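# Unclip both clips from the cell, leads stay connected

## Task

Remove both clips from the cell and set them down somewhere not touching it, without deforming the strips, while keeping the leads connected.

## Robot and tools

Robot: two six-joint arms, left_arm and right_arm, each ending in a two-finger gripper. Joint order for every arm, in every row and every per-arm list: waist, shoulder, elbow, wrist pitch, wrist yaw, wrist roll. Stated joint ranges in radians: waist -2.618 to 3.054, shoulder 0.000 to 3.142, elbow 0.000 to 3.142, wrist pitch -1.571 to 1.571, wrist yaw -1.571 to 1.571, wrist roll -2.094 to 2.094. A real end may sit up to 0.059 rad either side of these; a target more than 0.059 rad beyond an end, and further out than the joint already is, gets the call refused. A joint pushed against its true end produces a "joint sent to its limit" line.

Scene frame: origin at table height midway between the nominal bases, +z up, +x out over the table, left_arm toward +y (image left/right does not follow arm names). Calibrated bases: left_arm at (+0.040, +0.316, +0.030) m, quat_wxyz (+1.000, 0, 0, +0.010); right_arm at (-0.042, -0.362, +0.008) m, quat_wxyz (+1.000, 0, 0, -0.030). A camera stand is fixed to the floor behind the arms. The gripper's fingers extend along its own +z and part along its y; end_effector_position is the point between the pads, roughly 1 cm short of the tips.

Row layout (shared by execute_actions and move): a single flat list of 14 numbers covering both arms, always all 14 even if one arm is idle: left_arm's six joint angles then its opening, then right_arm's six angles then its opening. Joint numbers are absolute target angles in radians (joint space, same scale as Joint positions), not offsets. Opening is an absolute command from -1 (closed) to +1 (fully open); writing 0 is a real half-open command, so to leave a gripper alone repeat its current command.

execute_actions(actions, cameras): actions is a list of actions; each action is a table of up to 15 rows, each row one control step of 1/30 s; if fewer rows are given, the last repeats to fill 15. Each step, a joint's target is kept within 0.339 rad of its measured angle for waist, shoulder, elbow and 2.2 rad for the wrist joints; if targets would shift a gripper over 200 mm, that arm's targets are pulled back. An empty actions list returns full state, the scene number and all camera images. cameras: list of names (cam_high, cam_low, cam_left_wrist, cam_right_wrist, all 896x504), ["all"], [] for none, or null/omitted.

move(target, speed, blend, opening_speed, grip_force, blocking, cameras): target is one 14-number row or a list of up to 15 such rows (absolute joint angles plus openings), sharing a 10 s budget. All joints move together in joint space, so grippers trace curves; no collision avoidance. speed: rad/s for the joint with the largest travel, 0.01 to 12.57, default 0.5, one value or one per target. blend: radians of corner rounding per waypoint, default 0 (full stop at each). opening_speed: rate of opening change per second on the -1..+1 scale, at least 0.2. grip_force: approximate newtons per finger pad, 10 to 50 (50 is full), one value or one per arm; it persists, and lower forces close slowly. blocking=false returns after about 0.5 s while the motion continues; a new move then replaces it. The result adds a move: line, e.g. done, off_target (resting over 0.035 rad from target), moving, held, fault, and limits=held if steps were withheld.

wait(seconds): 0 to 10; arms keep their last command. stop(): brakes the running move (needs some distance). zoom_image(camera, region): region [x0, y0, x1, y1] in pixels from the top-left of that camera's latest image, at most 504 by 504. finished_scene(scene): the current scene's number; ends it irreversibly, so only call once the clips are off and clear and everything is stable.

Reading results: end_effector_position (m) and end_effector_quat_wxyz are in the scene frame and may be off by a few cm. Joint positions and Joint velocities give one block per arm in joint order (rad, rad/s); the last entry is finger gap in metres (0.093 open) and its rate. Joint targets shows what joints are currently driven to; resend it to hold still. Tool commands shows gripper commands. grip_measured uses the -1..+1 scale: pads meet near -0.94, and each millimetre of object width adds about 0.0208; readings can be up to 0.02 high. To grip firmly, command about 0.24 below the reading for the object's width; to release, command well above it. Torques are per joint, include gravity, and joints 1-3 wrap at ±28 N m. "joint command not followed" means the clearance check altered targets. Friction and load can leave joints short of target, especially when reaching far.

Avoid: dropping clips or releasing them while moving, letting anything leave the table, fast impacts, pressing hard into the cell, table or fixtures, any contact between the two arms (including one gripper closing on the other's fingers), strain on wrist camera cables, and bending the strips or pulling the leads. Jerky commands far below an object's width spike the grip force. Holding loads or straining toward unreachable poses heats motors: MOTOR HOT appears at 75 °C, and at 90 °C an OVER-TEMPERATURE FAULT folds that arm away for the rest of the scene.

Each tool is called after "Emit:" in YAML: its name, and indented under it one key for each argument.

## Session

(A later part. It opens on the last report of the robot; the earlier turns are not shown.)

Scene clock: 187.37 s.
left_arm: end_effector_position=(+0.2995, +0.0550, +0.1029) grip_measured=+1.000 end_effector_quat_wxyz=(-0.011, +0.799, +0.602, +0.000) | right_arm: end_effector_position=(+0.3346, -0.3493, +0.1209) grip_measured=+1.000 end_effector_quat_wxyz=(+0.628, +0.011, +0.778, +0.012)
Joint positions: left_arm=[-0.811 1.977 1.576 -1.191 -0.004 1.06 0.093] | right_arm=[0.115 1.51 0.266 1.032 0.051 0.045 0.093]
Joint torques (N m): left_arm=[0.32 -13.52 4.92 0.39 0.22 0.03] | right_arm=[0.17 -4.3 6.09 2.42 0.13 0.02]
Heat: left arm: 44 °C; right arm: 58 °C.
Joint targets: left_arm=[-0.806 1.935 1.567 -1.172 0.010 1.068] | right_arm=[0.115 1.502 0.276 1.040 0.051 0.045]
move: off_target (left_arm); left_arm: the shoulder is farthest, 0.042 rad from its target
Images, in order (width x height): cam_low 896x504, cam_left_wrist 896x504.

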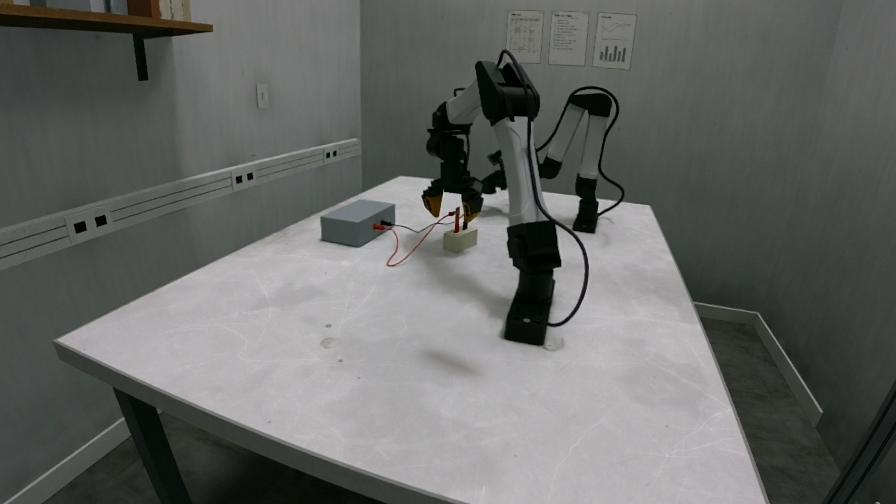

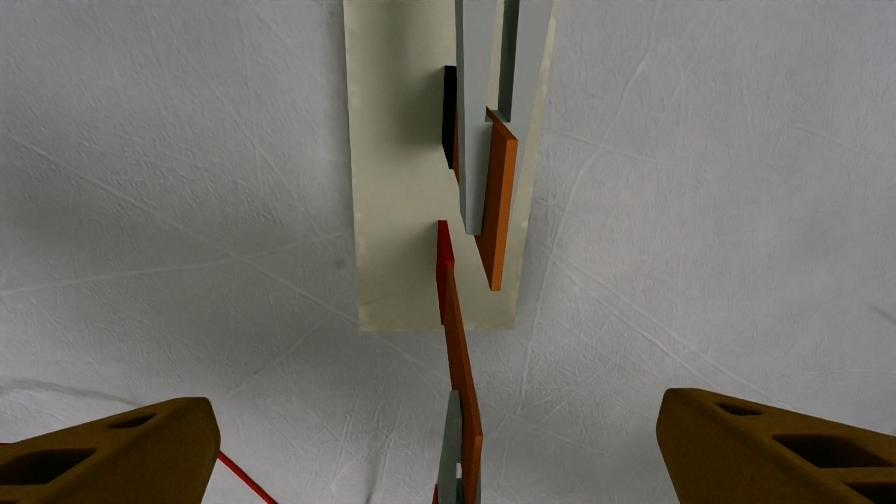

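Emit:
move:
  target:
    - [-0.808,1.88,1.540,-1.175,0.01,1.063,1,0.115,1.502,0.276,1.040,0.051,0.045,1]
    - [-0.808,1.948,1.552,-1.165,0.01,1.063,1,0.115,1.502,0.276,1.040,0.051,0.045,1]
  cameras: ["cam_left_wrist","cam_low"]
  speed: 0.2

Emit:
zoom_image:
  camera: "cam_low"
  region: [400, 160, 520, 260]

Scene clock: 209.50 s.
left_arm: end_effector_position=(+0.2968, +0.0576, +0.1113) grip_measured=+1.000 end_effector_quat_wxyz=(+0.001, +0.799, +0.602, +0.002) | right_arm: end_effector_position=(+0.3346, -0.3493, +0.1209) grip_measured=+1.000 end_effector_quat_wxyz=(+0.628, +0.011, +0.778, +0.012)
Joint positions: left_arm=[-0.811 1.935 1.551 -1.184 -0.003 1.06 0.093] | right_arm=[0.115 1.51 0.266 1.032 0.051 0.045 0.093]
Joint torques (N m): left_arm=[0.17 -8.01 5.71 0.43 0.22 -0.03] | right_arm=[0.25 -4.23 6.08 2.42 0.11 0.03]
Heat: left arm: 49 °C; right arm: 59 °C.
Joint targets: left_arm=[-0.808 1.948 1.552 -1.165 0.010 1.063] | right_arm=[0.115 1.502 0.276 1.040 0.051 0.045]
move: done
Images, in order (width x height): cam_low 896x504, cam_left_wrist 896x504.

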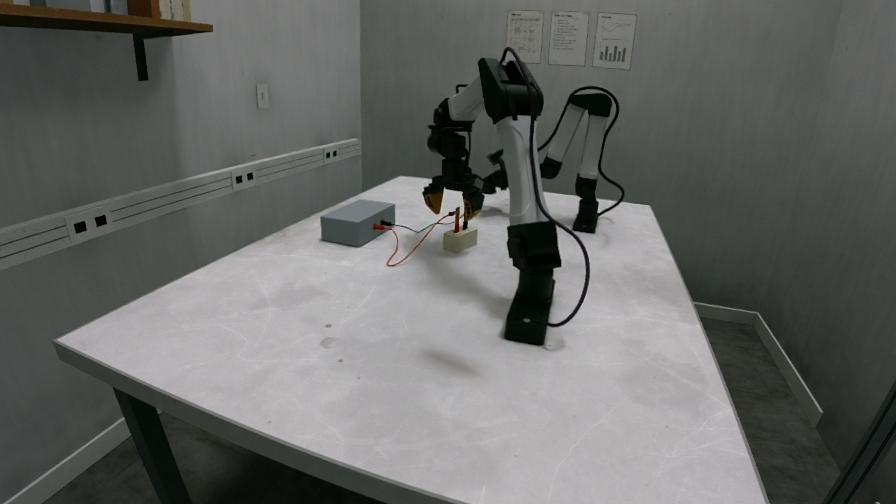

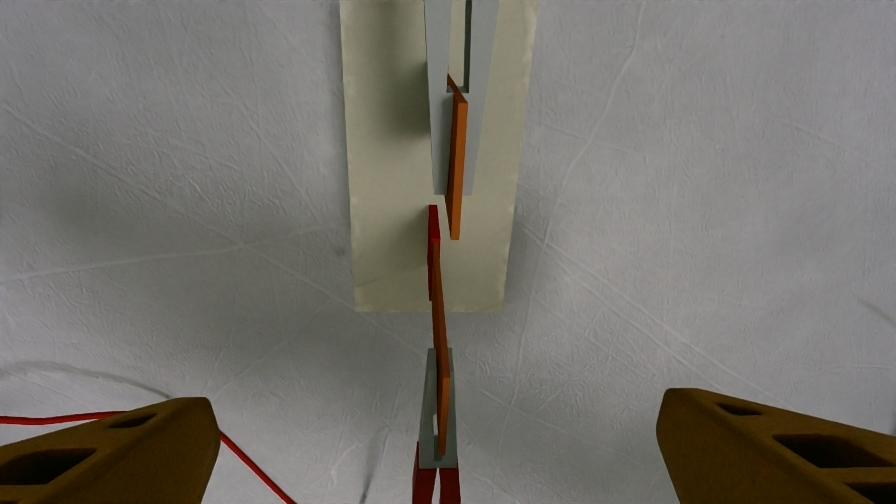

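Scaled by 4.200 from the camera's 896x504 image, which has a finer 1280x720 frame.

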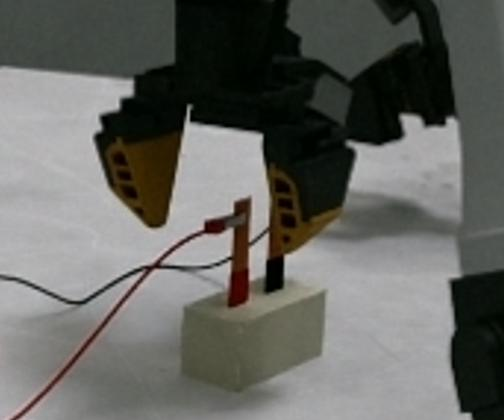

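Emit:
move:
  target: [-0.808,1.948,1.552,-1.165,0.01,1.063,-0.6,0.115,1.502,0.276,1.040,0.051,0.045,1]
  cameras: ["cam_left_wrist","cam_low"]
  opening_speed: 0.8

Emit:
zoom_image:
  camera: "cam_low"
  region: [400, 160, 520, 260]

Emit:
zoom_image:
  camera: "cam_left_wrist"
  region: [300, 300, 600, 504]

Scene clock: 220.37 s.
left_arm: end_effector_position=(+0.2969, +0.0575, +0.1113) grip_measured=-0.597 end_effector_quat_wxyz=(+0.001, +0.799, +0.602, +0.002) | right_arm: end_effector_position=(+0.3346, -0.3493, +0.1209) grip_measured=+1.000 end_effector_quat_wxyz=(+0.628, +0.011, +0.778, +0.012)
Joint positions: left_arm=[-0.811 1.935 1.551 -1.184 -0.003 1.06 0.017] | right_arm=[0.115 1.51 0.266 1.032 0.051 0.045 0.093]
Joint torques (N m): left_arm=[0.17 -7.99 5.71 0.43 0.22 -0.03] | right_arm=[0.14 -4.41 6.08 2.43 0.11 -0.02]
Heat: left arm: 48 °C; right arm: 59 °C.
Joint targets: left_arm=[-0.808 1.948 1.552 -1.165 0.010 1.063] | right_arm=[0.115 1.502 0.276 1.040 0.051 0.045]
move: done
Images, in order (width x height): cam_low 896x504, cam_left_wrist 896x504.

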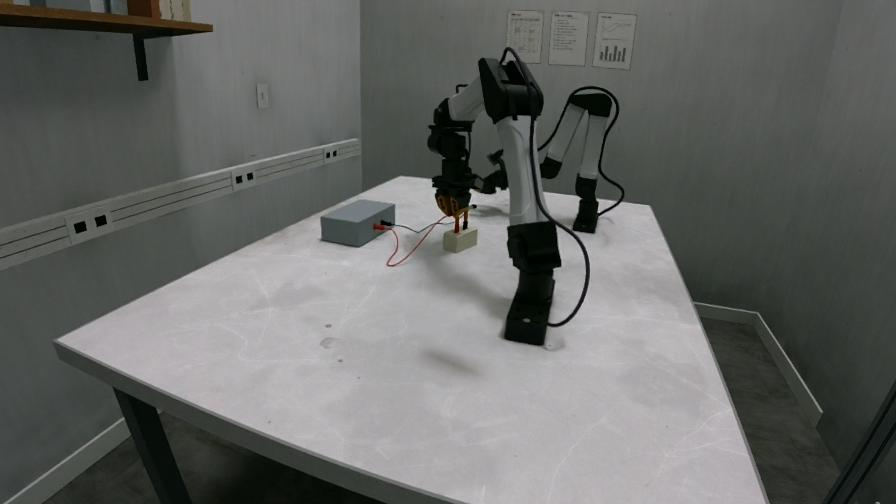

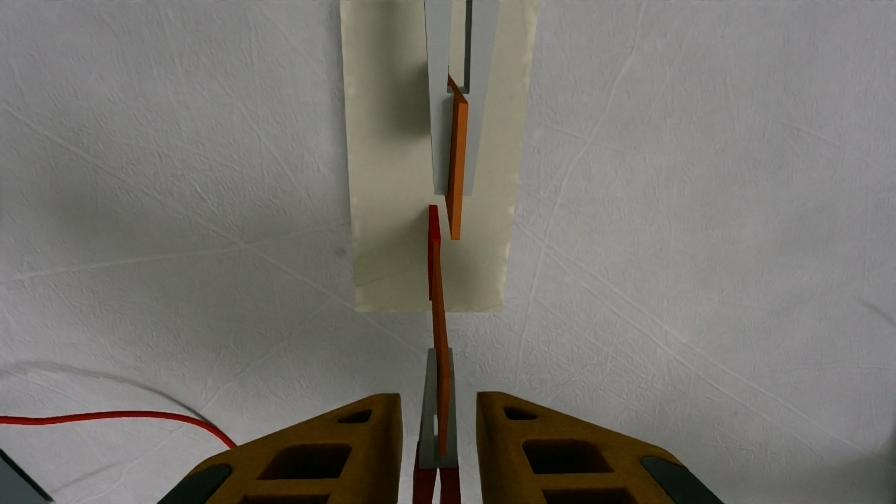

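Scaled by 4.200 from the camera's 896x504 image, which has a finer 1280x720 frame.

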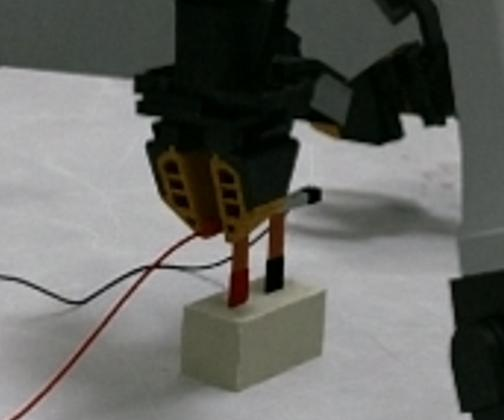

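Scaled by 1.680 from the camera's 896x504 image, which has a finer 1280x720 frame.

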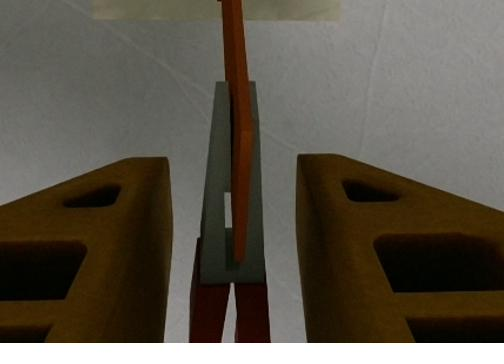

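Emit:
move:
  target: [-0.808,1.948,1.552,-1.165,0.01,1.063,-1,0.115,1.502,0.276,1.040,0.051,0.045,1]
  cameras: ["cam_left_wrist"]
  opening_speed: 0.2

Emit:
zoom_image:
  camera: "cam_left_wrist"
  region: [300, 180, 600, 504]

Scene clock: 229.13 s.
left_arm: end_effector_position=(+0.2970, +0.0573, +0.1113) grip_measured=-0.915 end_effector_quat_wxyz=(+0.002, +0.799, +0.602, +0.002) | right_arm: end_effector_position=(+0.3346, -0.3493, +0.1209) grip_measured=+1.000 end_effector_quat_wxyz=(+0.628, +0.011, +0.778, +0.012)
Joint positions: left_arm=[-0.811 1.935 1.551 -1.183 -0.003 1.06 0.001] | right_arm=[0.115 1.51 0.266 1.032 0.051 0.045 0.093]
Joint torques (N m): left_arm=[0.16 -8.02 5.72 0.42 0.22 -0.03] | right_arm=[0.25 -4.33 6.08 2.44 0.13 0.01]
Heat: left arm: 48 °C; right arm: 60 °C.
Joint targets: left_arm=[-0.808 1.948 1.552 -1.165 0.010 1.063] | right_arm=[0.115 1.502 0.276 1.040 0.051 0.045]
move: done
Images, in order (width x height): cam_left_wrist 896x504.

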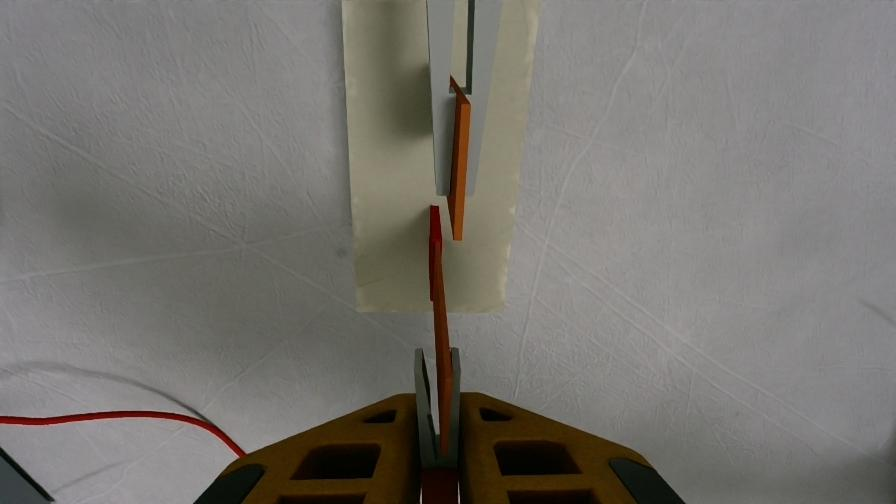

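Scaled by 1.556 from the camera's 896x504 image, which has a finer 1280x720 frame.

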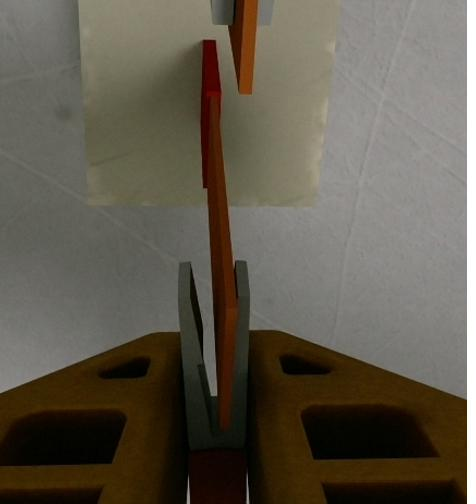

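Emit:
move:
  target:
    - [-0.808,1.90,1.552,-1.165,0.01,1.063,-1,0.115,1.502,0.276,1.040,0.051,0.045,1]
    - [-0.808,1.82,1.552,-1.175,0.01,1.063,-1,0.115,1.502,0.276,1.040,0.051,0.045,1]
  cameras: ["cam_left_wrist","cam_low"]
  speed: 0.1
  blend: 0.03

Emit:
zoom_image:
  camera: "cam_low"
  region: [400, 160, 520, 260]

Scene clock: 242.10 s.
left_arm: end_effector_position=(+0.2978, +0.0561, +0.1370) grip_measured=-0.924 end_effector_quat_wxyz=(+0.039, +0.798, +0.602, +0.006) | right_arm: end_effector_position=(+0.3346, -0.3493, +0.1209) grip_measured=+1.000 end_effector_quat_wxyz=(+0.628, +0.011, +0.778, +0.012)
Joint positions: left_arm=[-0.811 1.861 1.551 -1.183 -0.001 1.06 0.001] | right_arm=[0.115 1.51 0.266 1.032 0.051 0.045 0.093]
Joint torques (N m): left_arm=[0.17 -12.7 5.91 0.48 0.21 -0.03] | right_arm=[0.16 -4.31 6.04 2.42 0.09 0.01]
Heat: left arm: 48 °C; right arm: 60 °C.
Joint targets: left_arm=[-0.808 1.820 1.552 -1.175 0.010 1.063] | right_arm=[0.115 1.502 0.276 1.040 0.051 0.045]
move: off_target (left_arm); blend cut to 0.024 rad at target 1; left_arm: the shoulder is farthest, 0.041 rad from its target
Images, in order (width x height): cam_low 896x504, cam_left_wrist 896x504.

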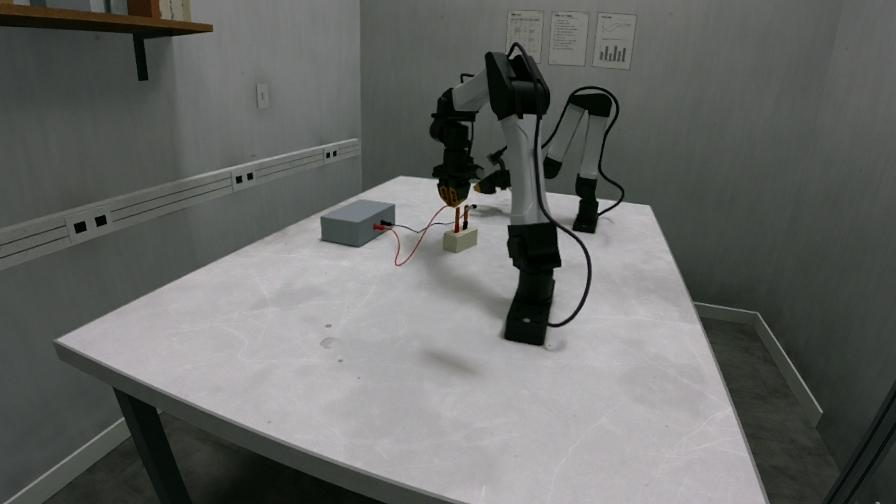

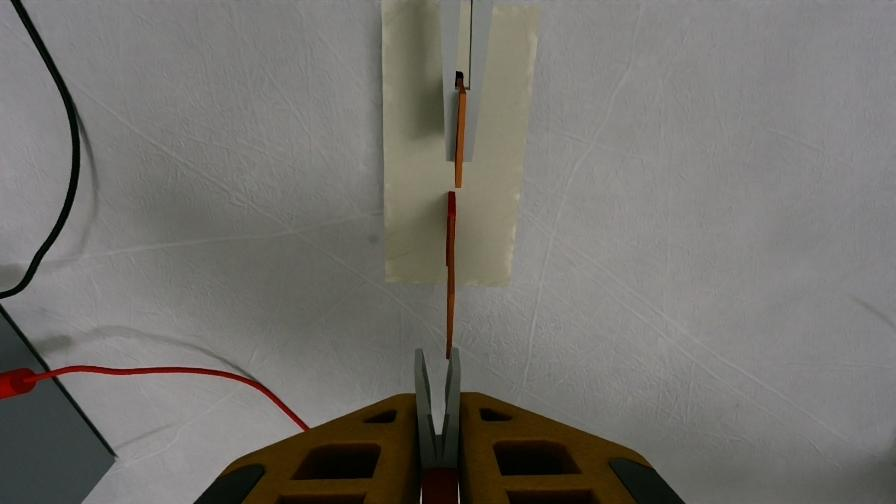

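Scaled by 4.200 from the camera's 896x504 image, which has a finer 1280x720 frame.

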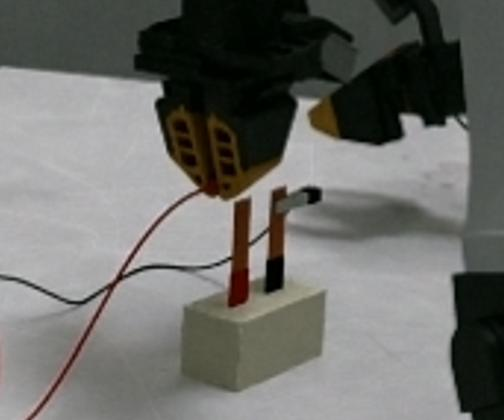

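Emit:
move:
  target:
    - [-0.614,1.871,1.579,-1.27,0.01,1.25,-1,0.115,1.502,0.276,1.040,0.051,0.045,1]
    - [-0.614,1.9786,1.273,-0.855,0.01,1.25,-1,0.115,1.502,0.276,1.040,0.051,0.045,1]
  cameras: ["cam_left_wrist","cam_low","cam_high"]
  speed: 0.25

Emit:
zoom_image:
  camera: "cam_low"
  region: [400, 160, 520, 260]

Scene clock: 258.37 s.
left_arm: end_effector_position=(+0.3323, +0.0969, +0.0567) grip_measured=-0.924 end_effector_quat_wxyz=(+0.054, +0.796, +0.602, -0.044) | right_arm: end_effector_position=(+0.3346, -0.3493, +0.1209) grip_measured=+1.000 end_effector_quat_wxyz=(+0.628, +0.011, +0.778, +0.012)
Joint positions: left_arm=[-0.61 1.929 1.311 -0.879 0.118 1.253 0.001] | right_arm=[0.115 1.51 0.266 1.032 0.051 0.045 0.093]
Joint torques (N m): left_arm=[-0.43 -4.27 2.51 0.64 -0.8 -0.09] | right_arm=[0.23 -4.27 6.04 2.46 0.13 0.04]
Heat: left arm: 51 °C; right arm: 61 °C.
Joint targets: left_arm=[-0.614 1.979 1.273 -0.855 0.010 1.250] | right_arm=[0.115 1.502 0.276 1.040 0.051 0.045]
move: off_target (left_arm); left_arm: the wrist yaw is farthest, 0.108 rad from its target
Images, in order (width x height): cam_high 896x504, cam_low 896x504, cam_left_wrist 896x504.

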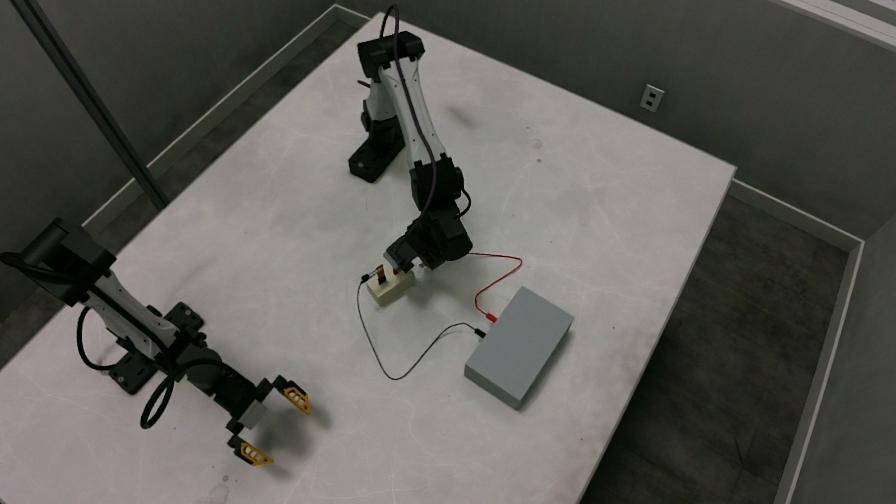

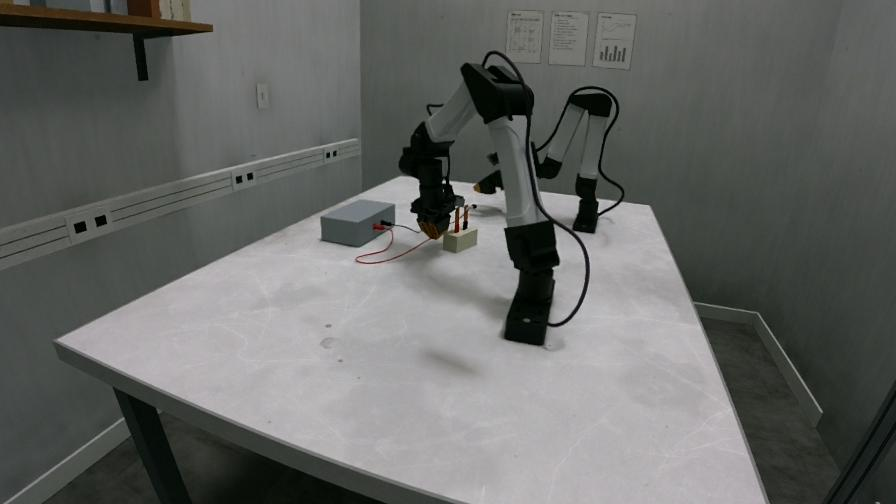

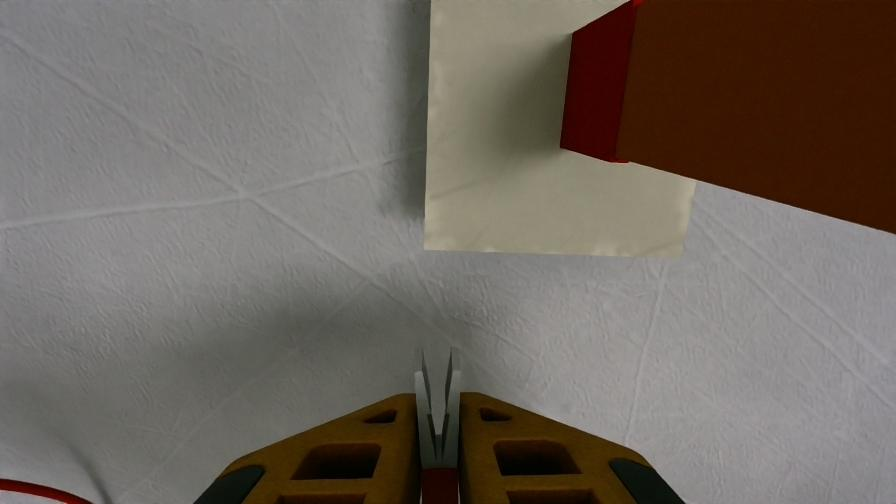

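Scaled by 4.200 from the camera's 896x504 image, which has a finer 1280x720 frame.

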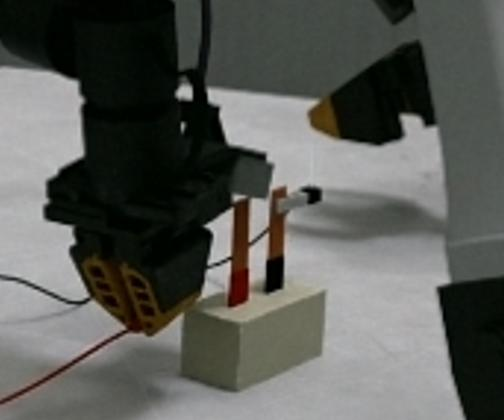

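Emit:
move:
  target:
    - [-0.61,1.78,1.53,-1.20,0.118,1.25,-1,0.115,1.502,0.276,1.040,0.051,0.045,1]
  cameras: ["cam_left_wrist","cam_low","cam_high"]
  speed: 0.25

Emit:
zoom_image:
  camera: "cam_low"
  region: [400, 160, 520, 260]

Scene clock: 264.97 s.
left_arm: end_effector_position=(+0.3230, +0.1050, +0.1394) grip_measured=-0.924 end_effector_quat_wxyz=(+0.050, +0.796, +0.602, -0.037) | right_arm: end_effector_position=(+0.3346, -0.3493, +0.1209) grip_measured=+1.000 end_effector_quat_wxyz=(+0.628, +0.011, +0.778, +0.012)
Joint positions: left_arm=[-0.612 1.815 1.5 -1.184 0.103 1.25 0.001] | right_arm=[0.115 1.51 0.266 1.032 0.051 0.045 0.093]
Joint torques (N m): left_arm=[0.12 -11.77 8.13 0.23 0.3 -0.08] | right_arm=[0.2 -4.27 6.19 2.44 0.13 0.01]
Heat: left arm: 49 °C; right arm: 61 °C.
Joint targets: left_arm=[-0.610 1.780 1.530 -1.200 0.118 1.250] | right_arm=[0.115 1.502 0.276 1.040 0.051 0.045]
move: done
Images, in order (width x height): cam_high 896x504, cam_low 896x504, cam_left_wrist 896x504.

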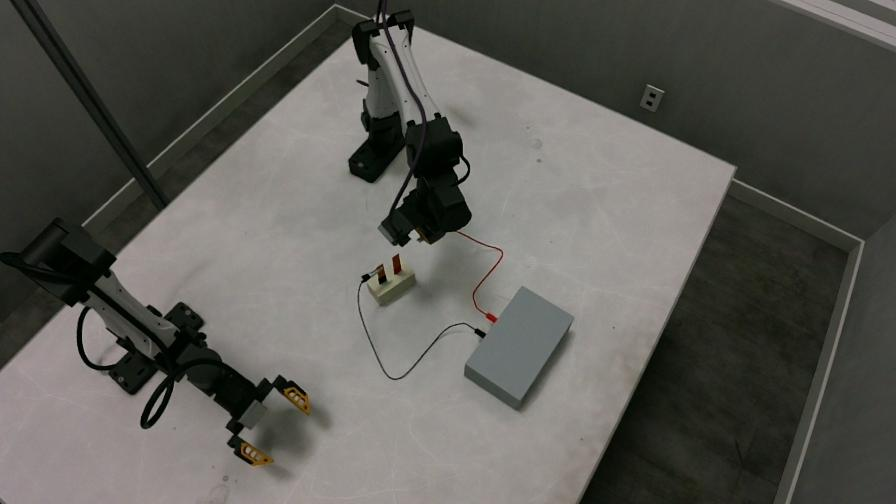

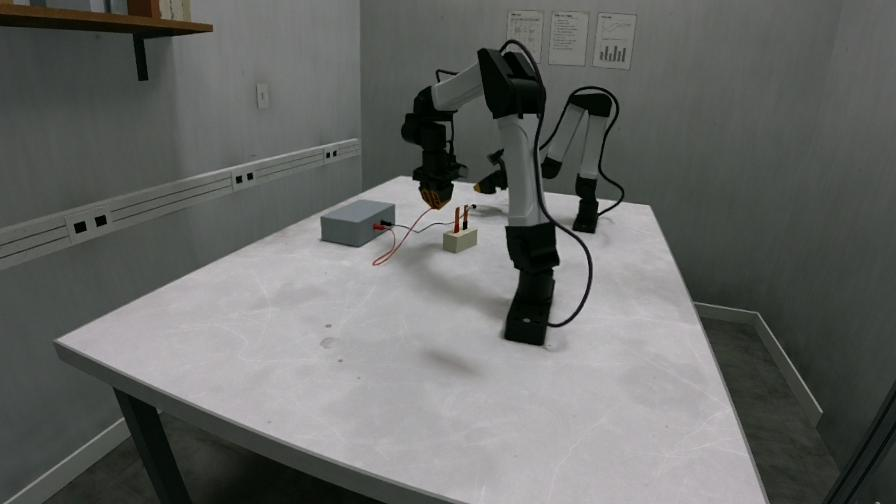

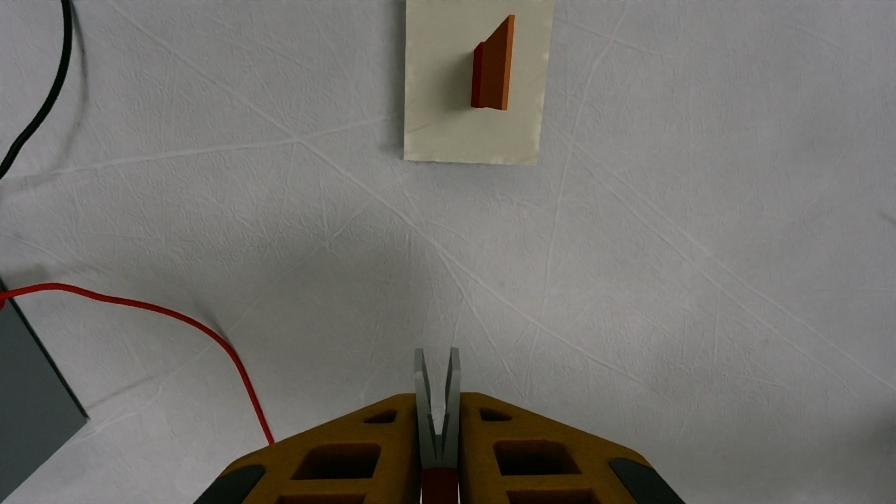

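Scaled by 4.200 from the camera's 896x504 image, which has a finer 1280x720 frame.

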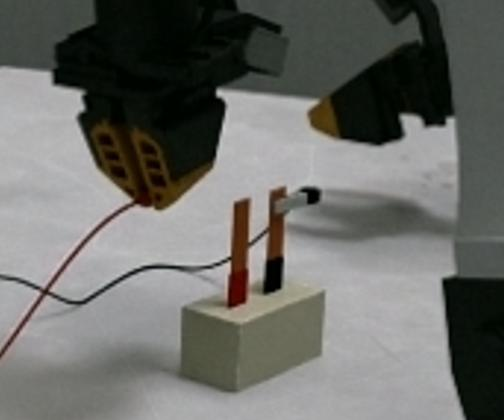

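Emit:
move:
  target:
    - [-0.486,1.783,1.387,-1.175,0.03,1.378,-1,0.115,1.502,0.276,1.040,0.051,0.045,1]
    - [-0.486,1.87,1.20,-0.90,0.01,1.378,-1,0.115,1.502,0.276,1.040,0.051,0.045,1]
  cameras: ["cam_left_wrist","cam_low","cam_high"]
  speed: 0.25

Emit:
zoom_image:
  camera: "cam_low"
  region: [400, 160, 520, 260]

Scene clock: 277.87 s.
left_arm: end_effector_position=(+0.3288, +0.1651, +0.0531) grip_measured=-0.924 end_effector_quat_wxyz=(+0.004, +0.795, +0.606, -0.011) | right_arm: end_effector_position=(+0.3346, -0.3493, +0.1209) grip_measured=+1.000 end_effector_quat_wxyz=(+0.628, +0.011, +0.778, +0.012)
Joint positions: left_arm=[-0.49 1.859 1.207 -0.921 0.024 1.369 0.001] | right_arm=[0.115 1.51 0.266 1.032 0.051 0.045 0.093]
Joint torques (N m): left_arm=[0.28 -7.13 4.68 0.42 -0.01 0.04] | right_arm=[0.09 -4.38 6.11 2.44 0.14 0.03]
Heat: left arm: 50 °C; right arm: 62 °C.
Joint targets: left_arm=[-0.486 1.870 1.200 -0.900 0.010 1.378] | right_arm=[0.115 1.502 0.276 1.040 0.051 0.045]
move: done
Images, in order (width x height): cam_high 896x504, cam_low 896x504, cam_left_wrist 896x504.

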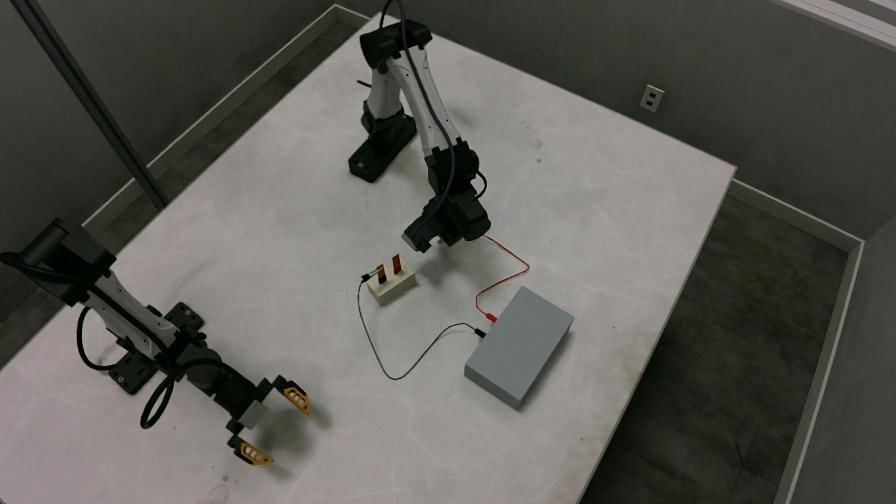

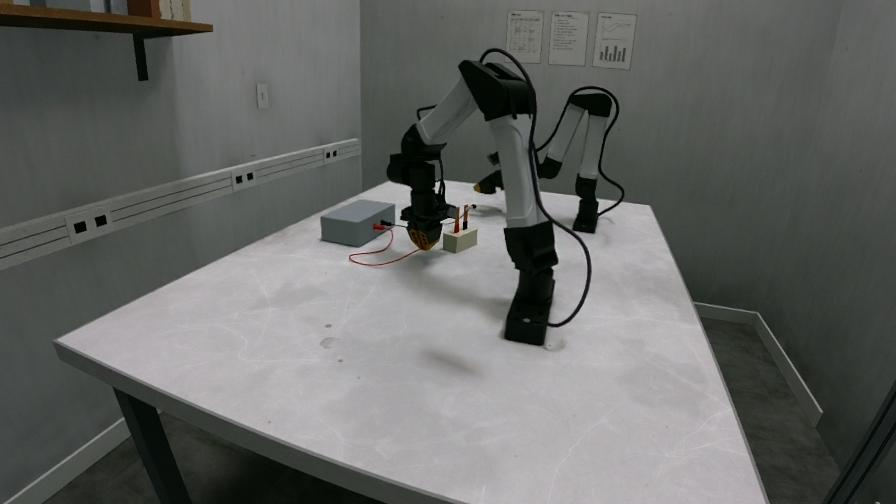

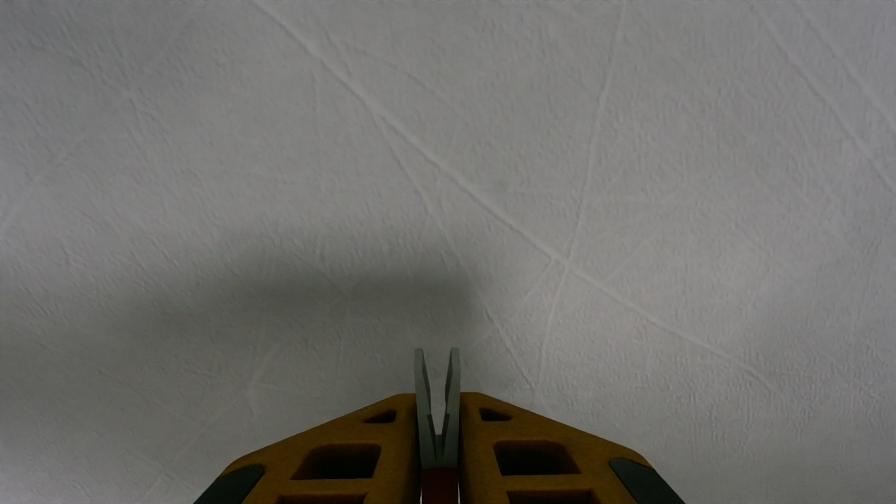

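Scaled by 4.200 from the camera's 896x504 image, which has a finer 1280x720 frame.

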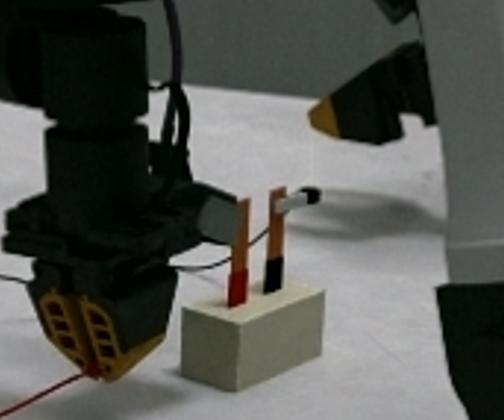

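Emit:
move:
  target: [-0.470,1.92,1.125,-0.783,0.01,1.378,-1,0.115,1.502,0.276,1.040,0.051,0.045,1]
  cameras: ["cam_left_wrist","cam_low"]
  speed: 0.1

Emit:
zoom_image:
  camera: "cam_low"
  region: [400, 160, 520, 260]

Scene clock: 285.27 s.
left_arm: end_effector_position=(+0.3277, +0.1701, +0.0217) grip_measured=-0.924 end_effector_quat_wxyz=(+0.002, +0.791, +0.611, -0.012) | right_arm: end_effector_position=(+0.3346, -0.3493, +0.1209) grip_measured=+1.000 end_effector_quat_wxyz=(+0.628, +0.011, +0.778, +0.012)
Joint positions: left_arm=[-0.478 1.907 1.133 -0.804 0.023 1.369 0.001] | right_arm=[0.115 1.51 0.266 1.032 0.051 0.045 0.093]
Joint torques (N m): left_arm=[0.62 -7.06 4.33 0.42 -0.01 0.04] | right_arm=[0.08 -4.33 5.98 2.43 0.11 0]
Heat: left arm: 48 °C; right arm: 62 °C.
Joint targets: left_arm=[-0.470 1.920 1.125 -0.783 0.010 1.378] | right_arm=[0.115 1.502 0.276 1.040 0.051 0.045]
move: done
Images, in order (width x height): cam_low 896x504, cam_left_wrist 896x504.

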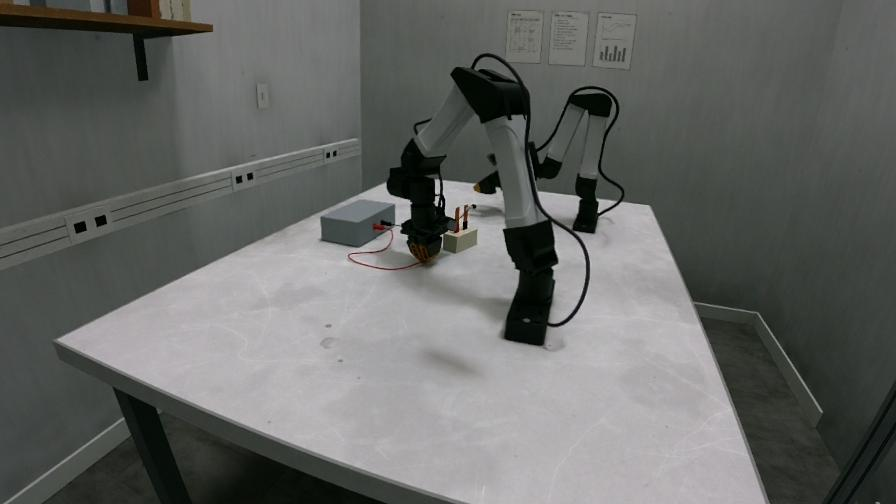

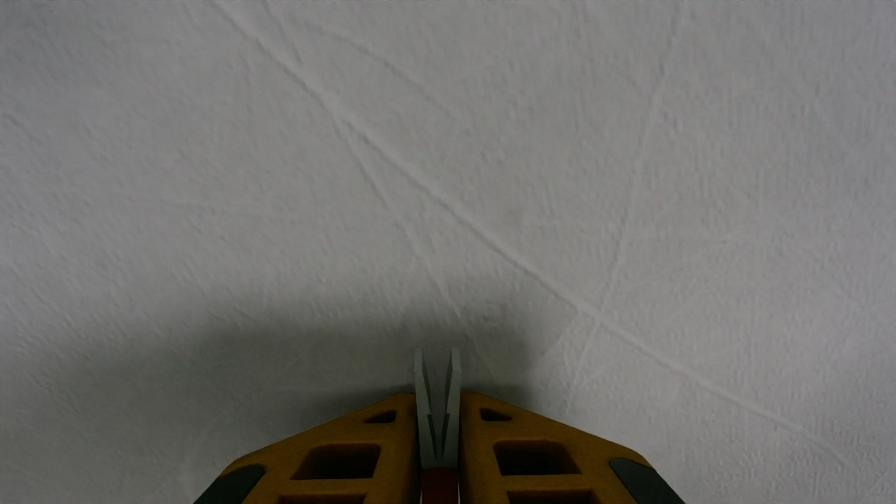

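Scaled by 4.200 from the camera's 896x504 image, which has a finer 1280x720 frame.

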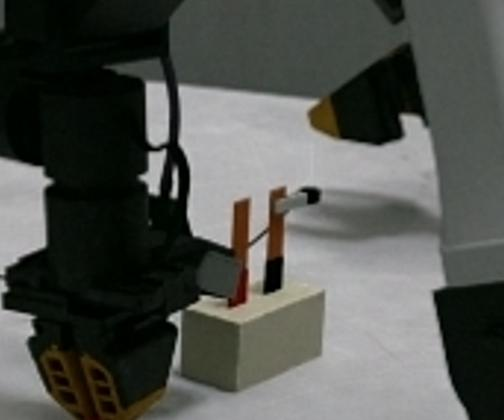

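Emit:
move:
  target:
    - [-0.470,1.938,1.122,-0.783,0.01,1.378,-1,0.115,1.502,0.276,1.040,0.051,0.045,1]
    - [-0.470,1.938,1.122,-0.783,0.01,1.378,-0.35,0.115,1.502,0.276,1.040,0.051,0.045,1]
  cameras: ["cam_left_wrist","cam_low"]
  speed: 0.1
  opening_speed: 0.4

Scene clock: 291.80 s.
left_arm: end_effector_position=(+0.3179, +0.1737, +0.0184) grip_measured=-0.353 end_effector_quat_wxyz=(-0.019, +0.791, +0.611, -0.026) | right_arm: end_effector_position=(+0.3346, -0.3493, +0.1209) grip_measured=+1.000 end_effector_quat_wxyz=(+0.628, +0.011, +0.778, +0.012)
Joint positions: left_arm=[-0.478 1.919 1.133 -0.841 0.029 1.37 0.028] | right_arm=[0.115 1.51 0.266 1.032 0.051 0.045 0.093]
Joint torques (N m): left_arm=[0.62 -6.48 4 0.66 -0.06 0.03] | right_arm=[0.17 -4.3 6.02 2.43 0.09 0.01]
Heat: left arm: 47 °C; right arm: 62 °C.
Joint targets: left_arm=[-0.470 1.938 1.122 -0.783 0.010 1.378] | right_arm=[0.115 1.502 0.276 1.040 0.051 0.045]
move: off_target (left_arm); left_arm: the wrist pitch is farthest, 0.058 rad from its target
Images, in order (width x height): cam_low 896x504, cam_left_wrist 896x504.

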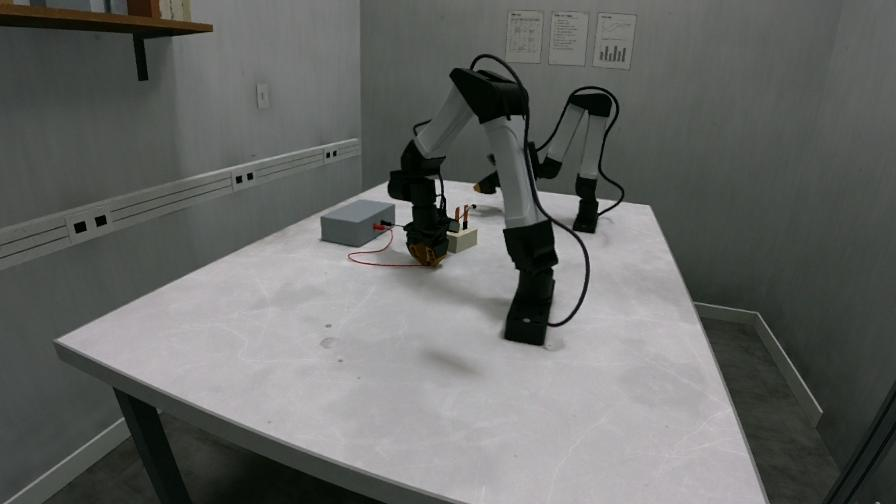

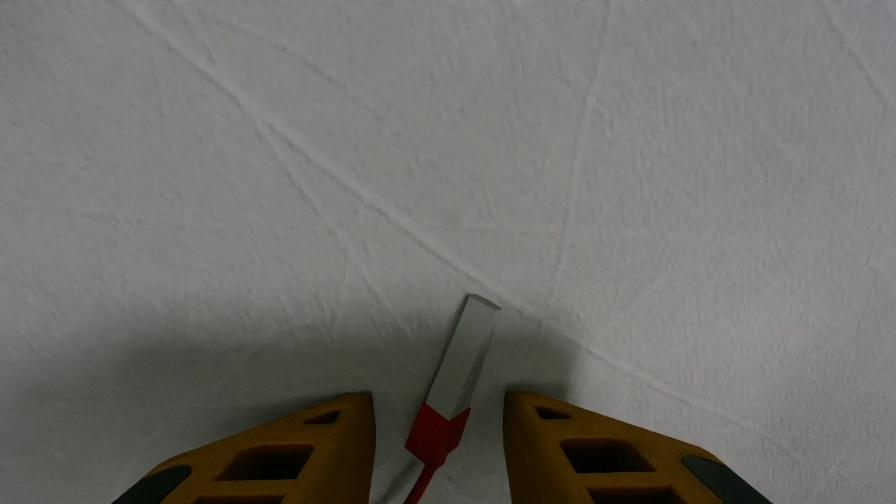

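Emit:
move:
  target:
    - [-0.476,1.86,1.133,-0.81,0.02,1.37,0.1,0.115,1.502,0.276,1.040,0.051,0.045,1]
    - [-0.480,1.70,1.387,-1.175,0.03,1.378,0.1,0.115,1.502,0.276,1.040,0.051,0.045,1]
  cameras: ["cam_left_wrist","cam_low","cam_high"]
  speed: 0.25
  opening_speed: 0.5

Emit:
zoom_image:
  camera: "cam_high"
  region: [320, 200, 520, 350]

Scene clock: 300.67 s.
left_arm: end_effector_position=(+0.3259, +0.1692, +0.1270) grip_measured=+0.097 end_effector_quat_wxyz=(+0.023, +0.792, +0.610, -0.007) | right_arm: end_effector_position=(+0.3346, -0.3493, +0.1209) grip_measured=+1.000 end_effector_quat_wxyz=(+0.628, +0.011, +0.778, +0.012)
Joint positions: left_arm=[-0.478 1.734 1.357 -1.158 0.032 1.37 0.05] | right_arm=[0.115 1.51 0.266 1.032 0.051 0.045 0.093]
Joint torques (N m): left_arm=[-0.25 -10.8 8.06 0.12 0.1 0.03] | right_arm=[0.2 -4.29 6.06 2.43 0.15 0.02]
Heat: left arm: 47 °C; right arm: 62 °C.
Joint targets: left_arm=[-0.480 1.700 1.387 -1.175 0.030 1.378] | right_arm=[0.115 1.502 0.276 1.040 0.051 0.045]
move: done
Images, in order (width x height): cam_high 896x504, cam_low 896x504, cam_left_wrist 896x504.

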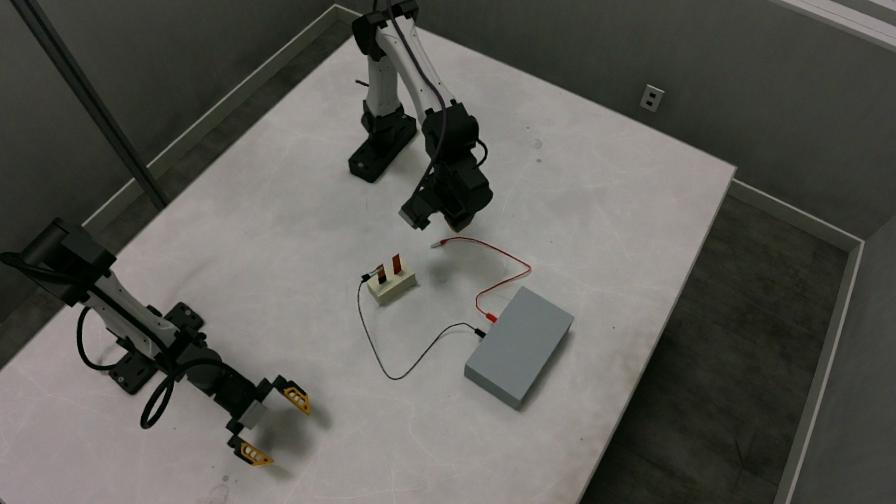

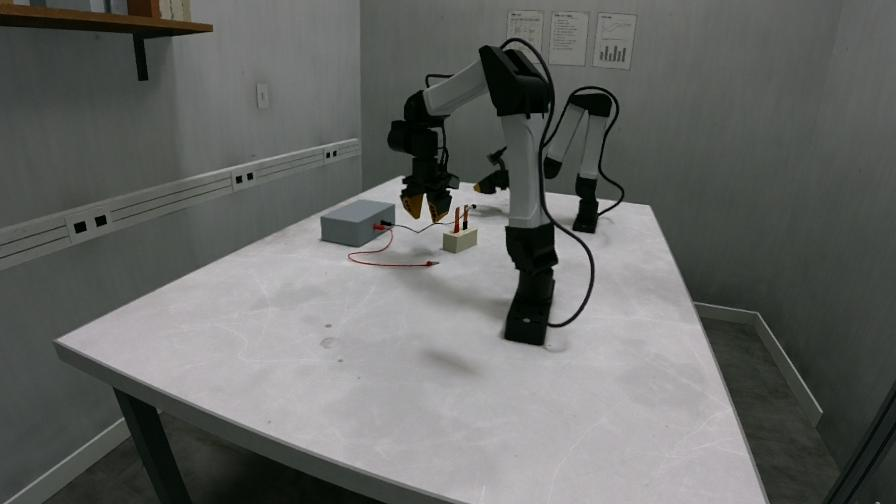

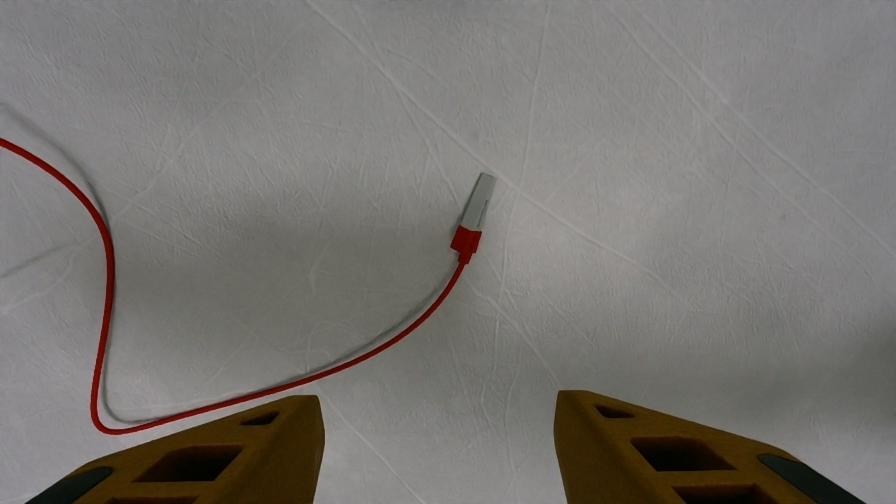

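Scaled by 2.520 from the camera's 896x504 image, which has a finer 1280x720 frame.

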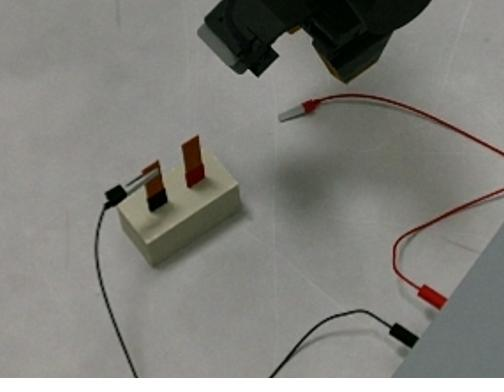

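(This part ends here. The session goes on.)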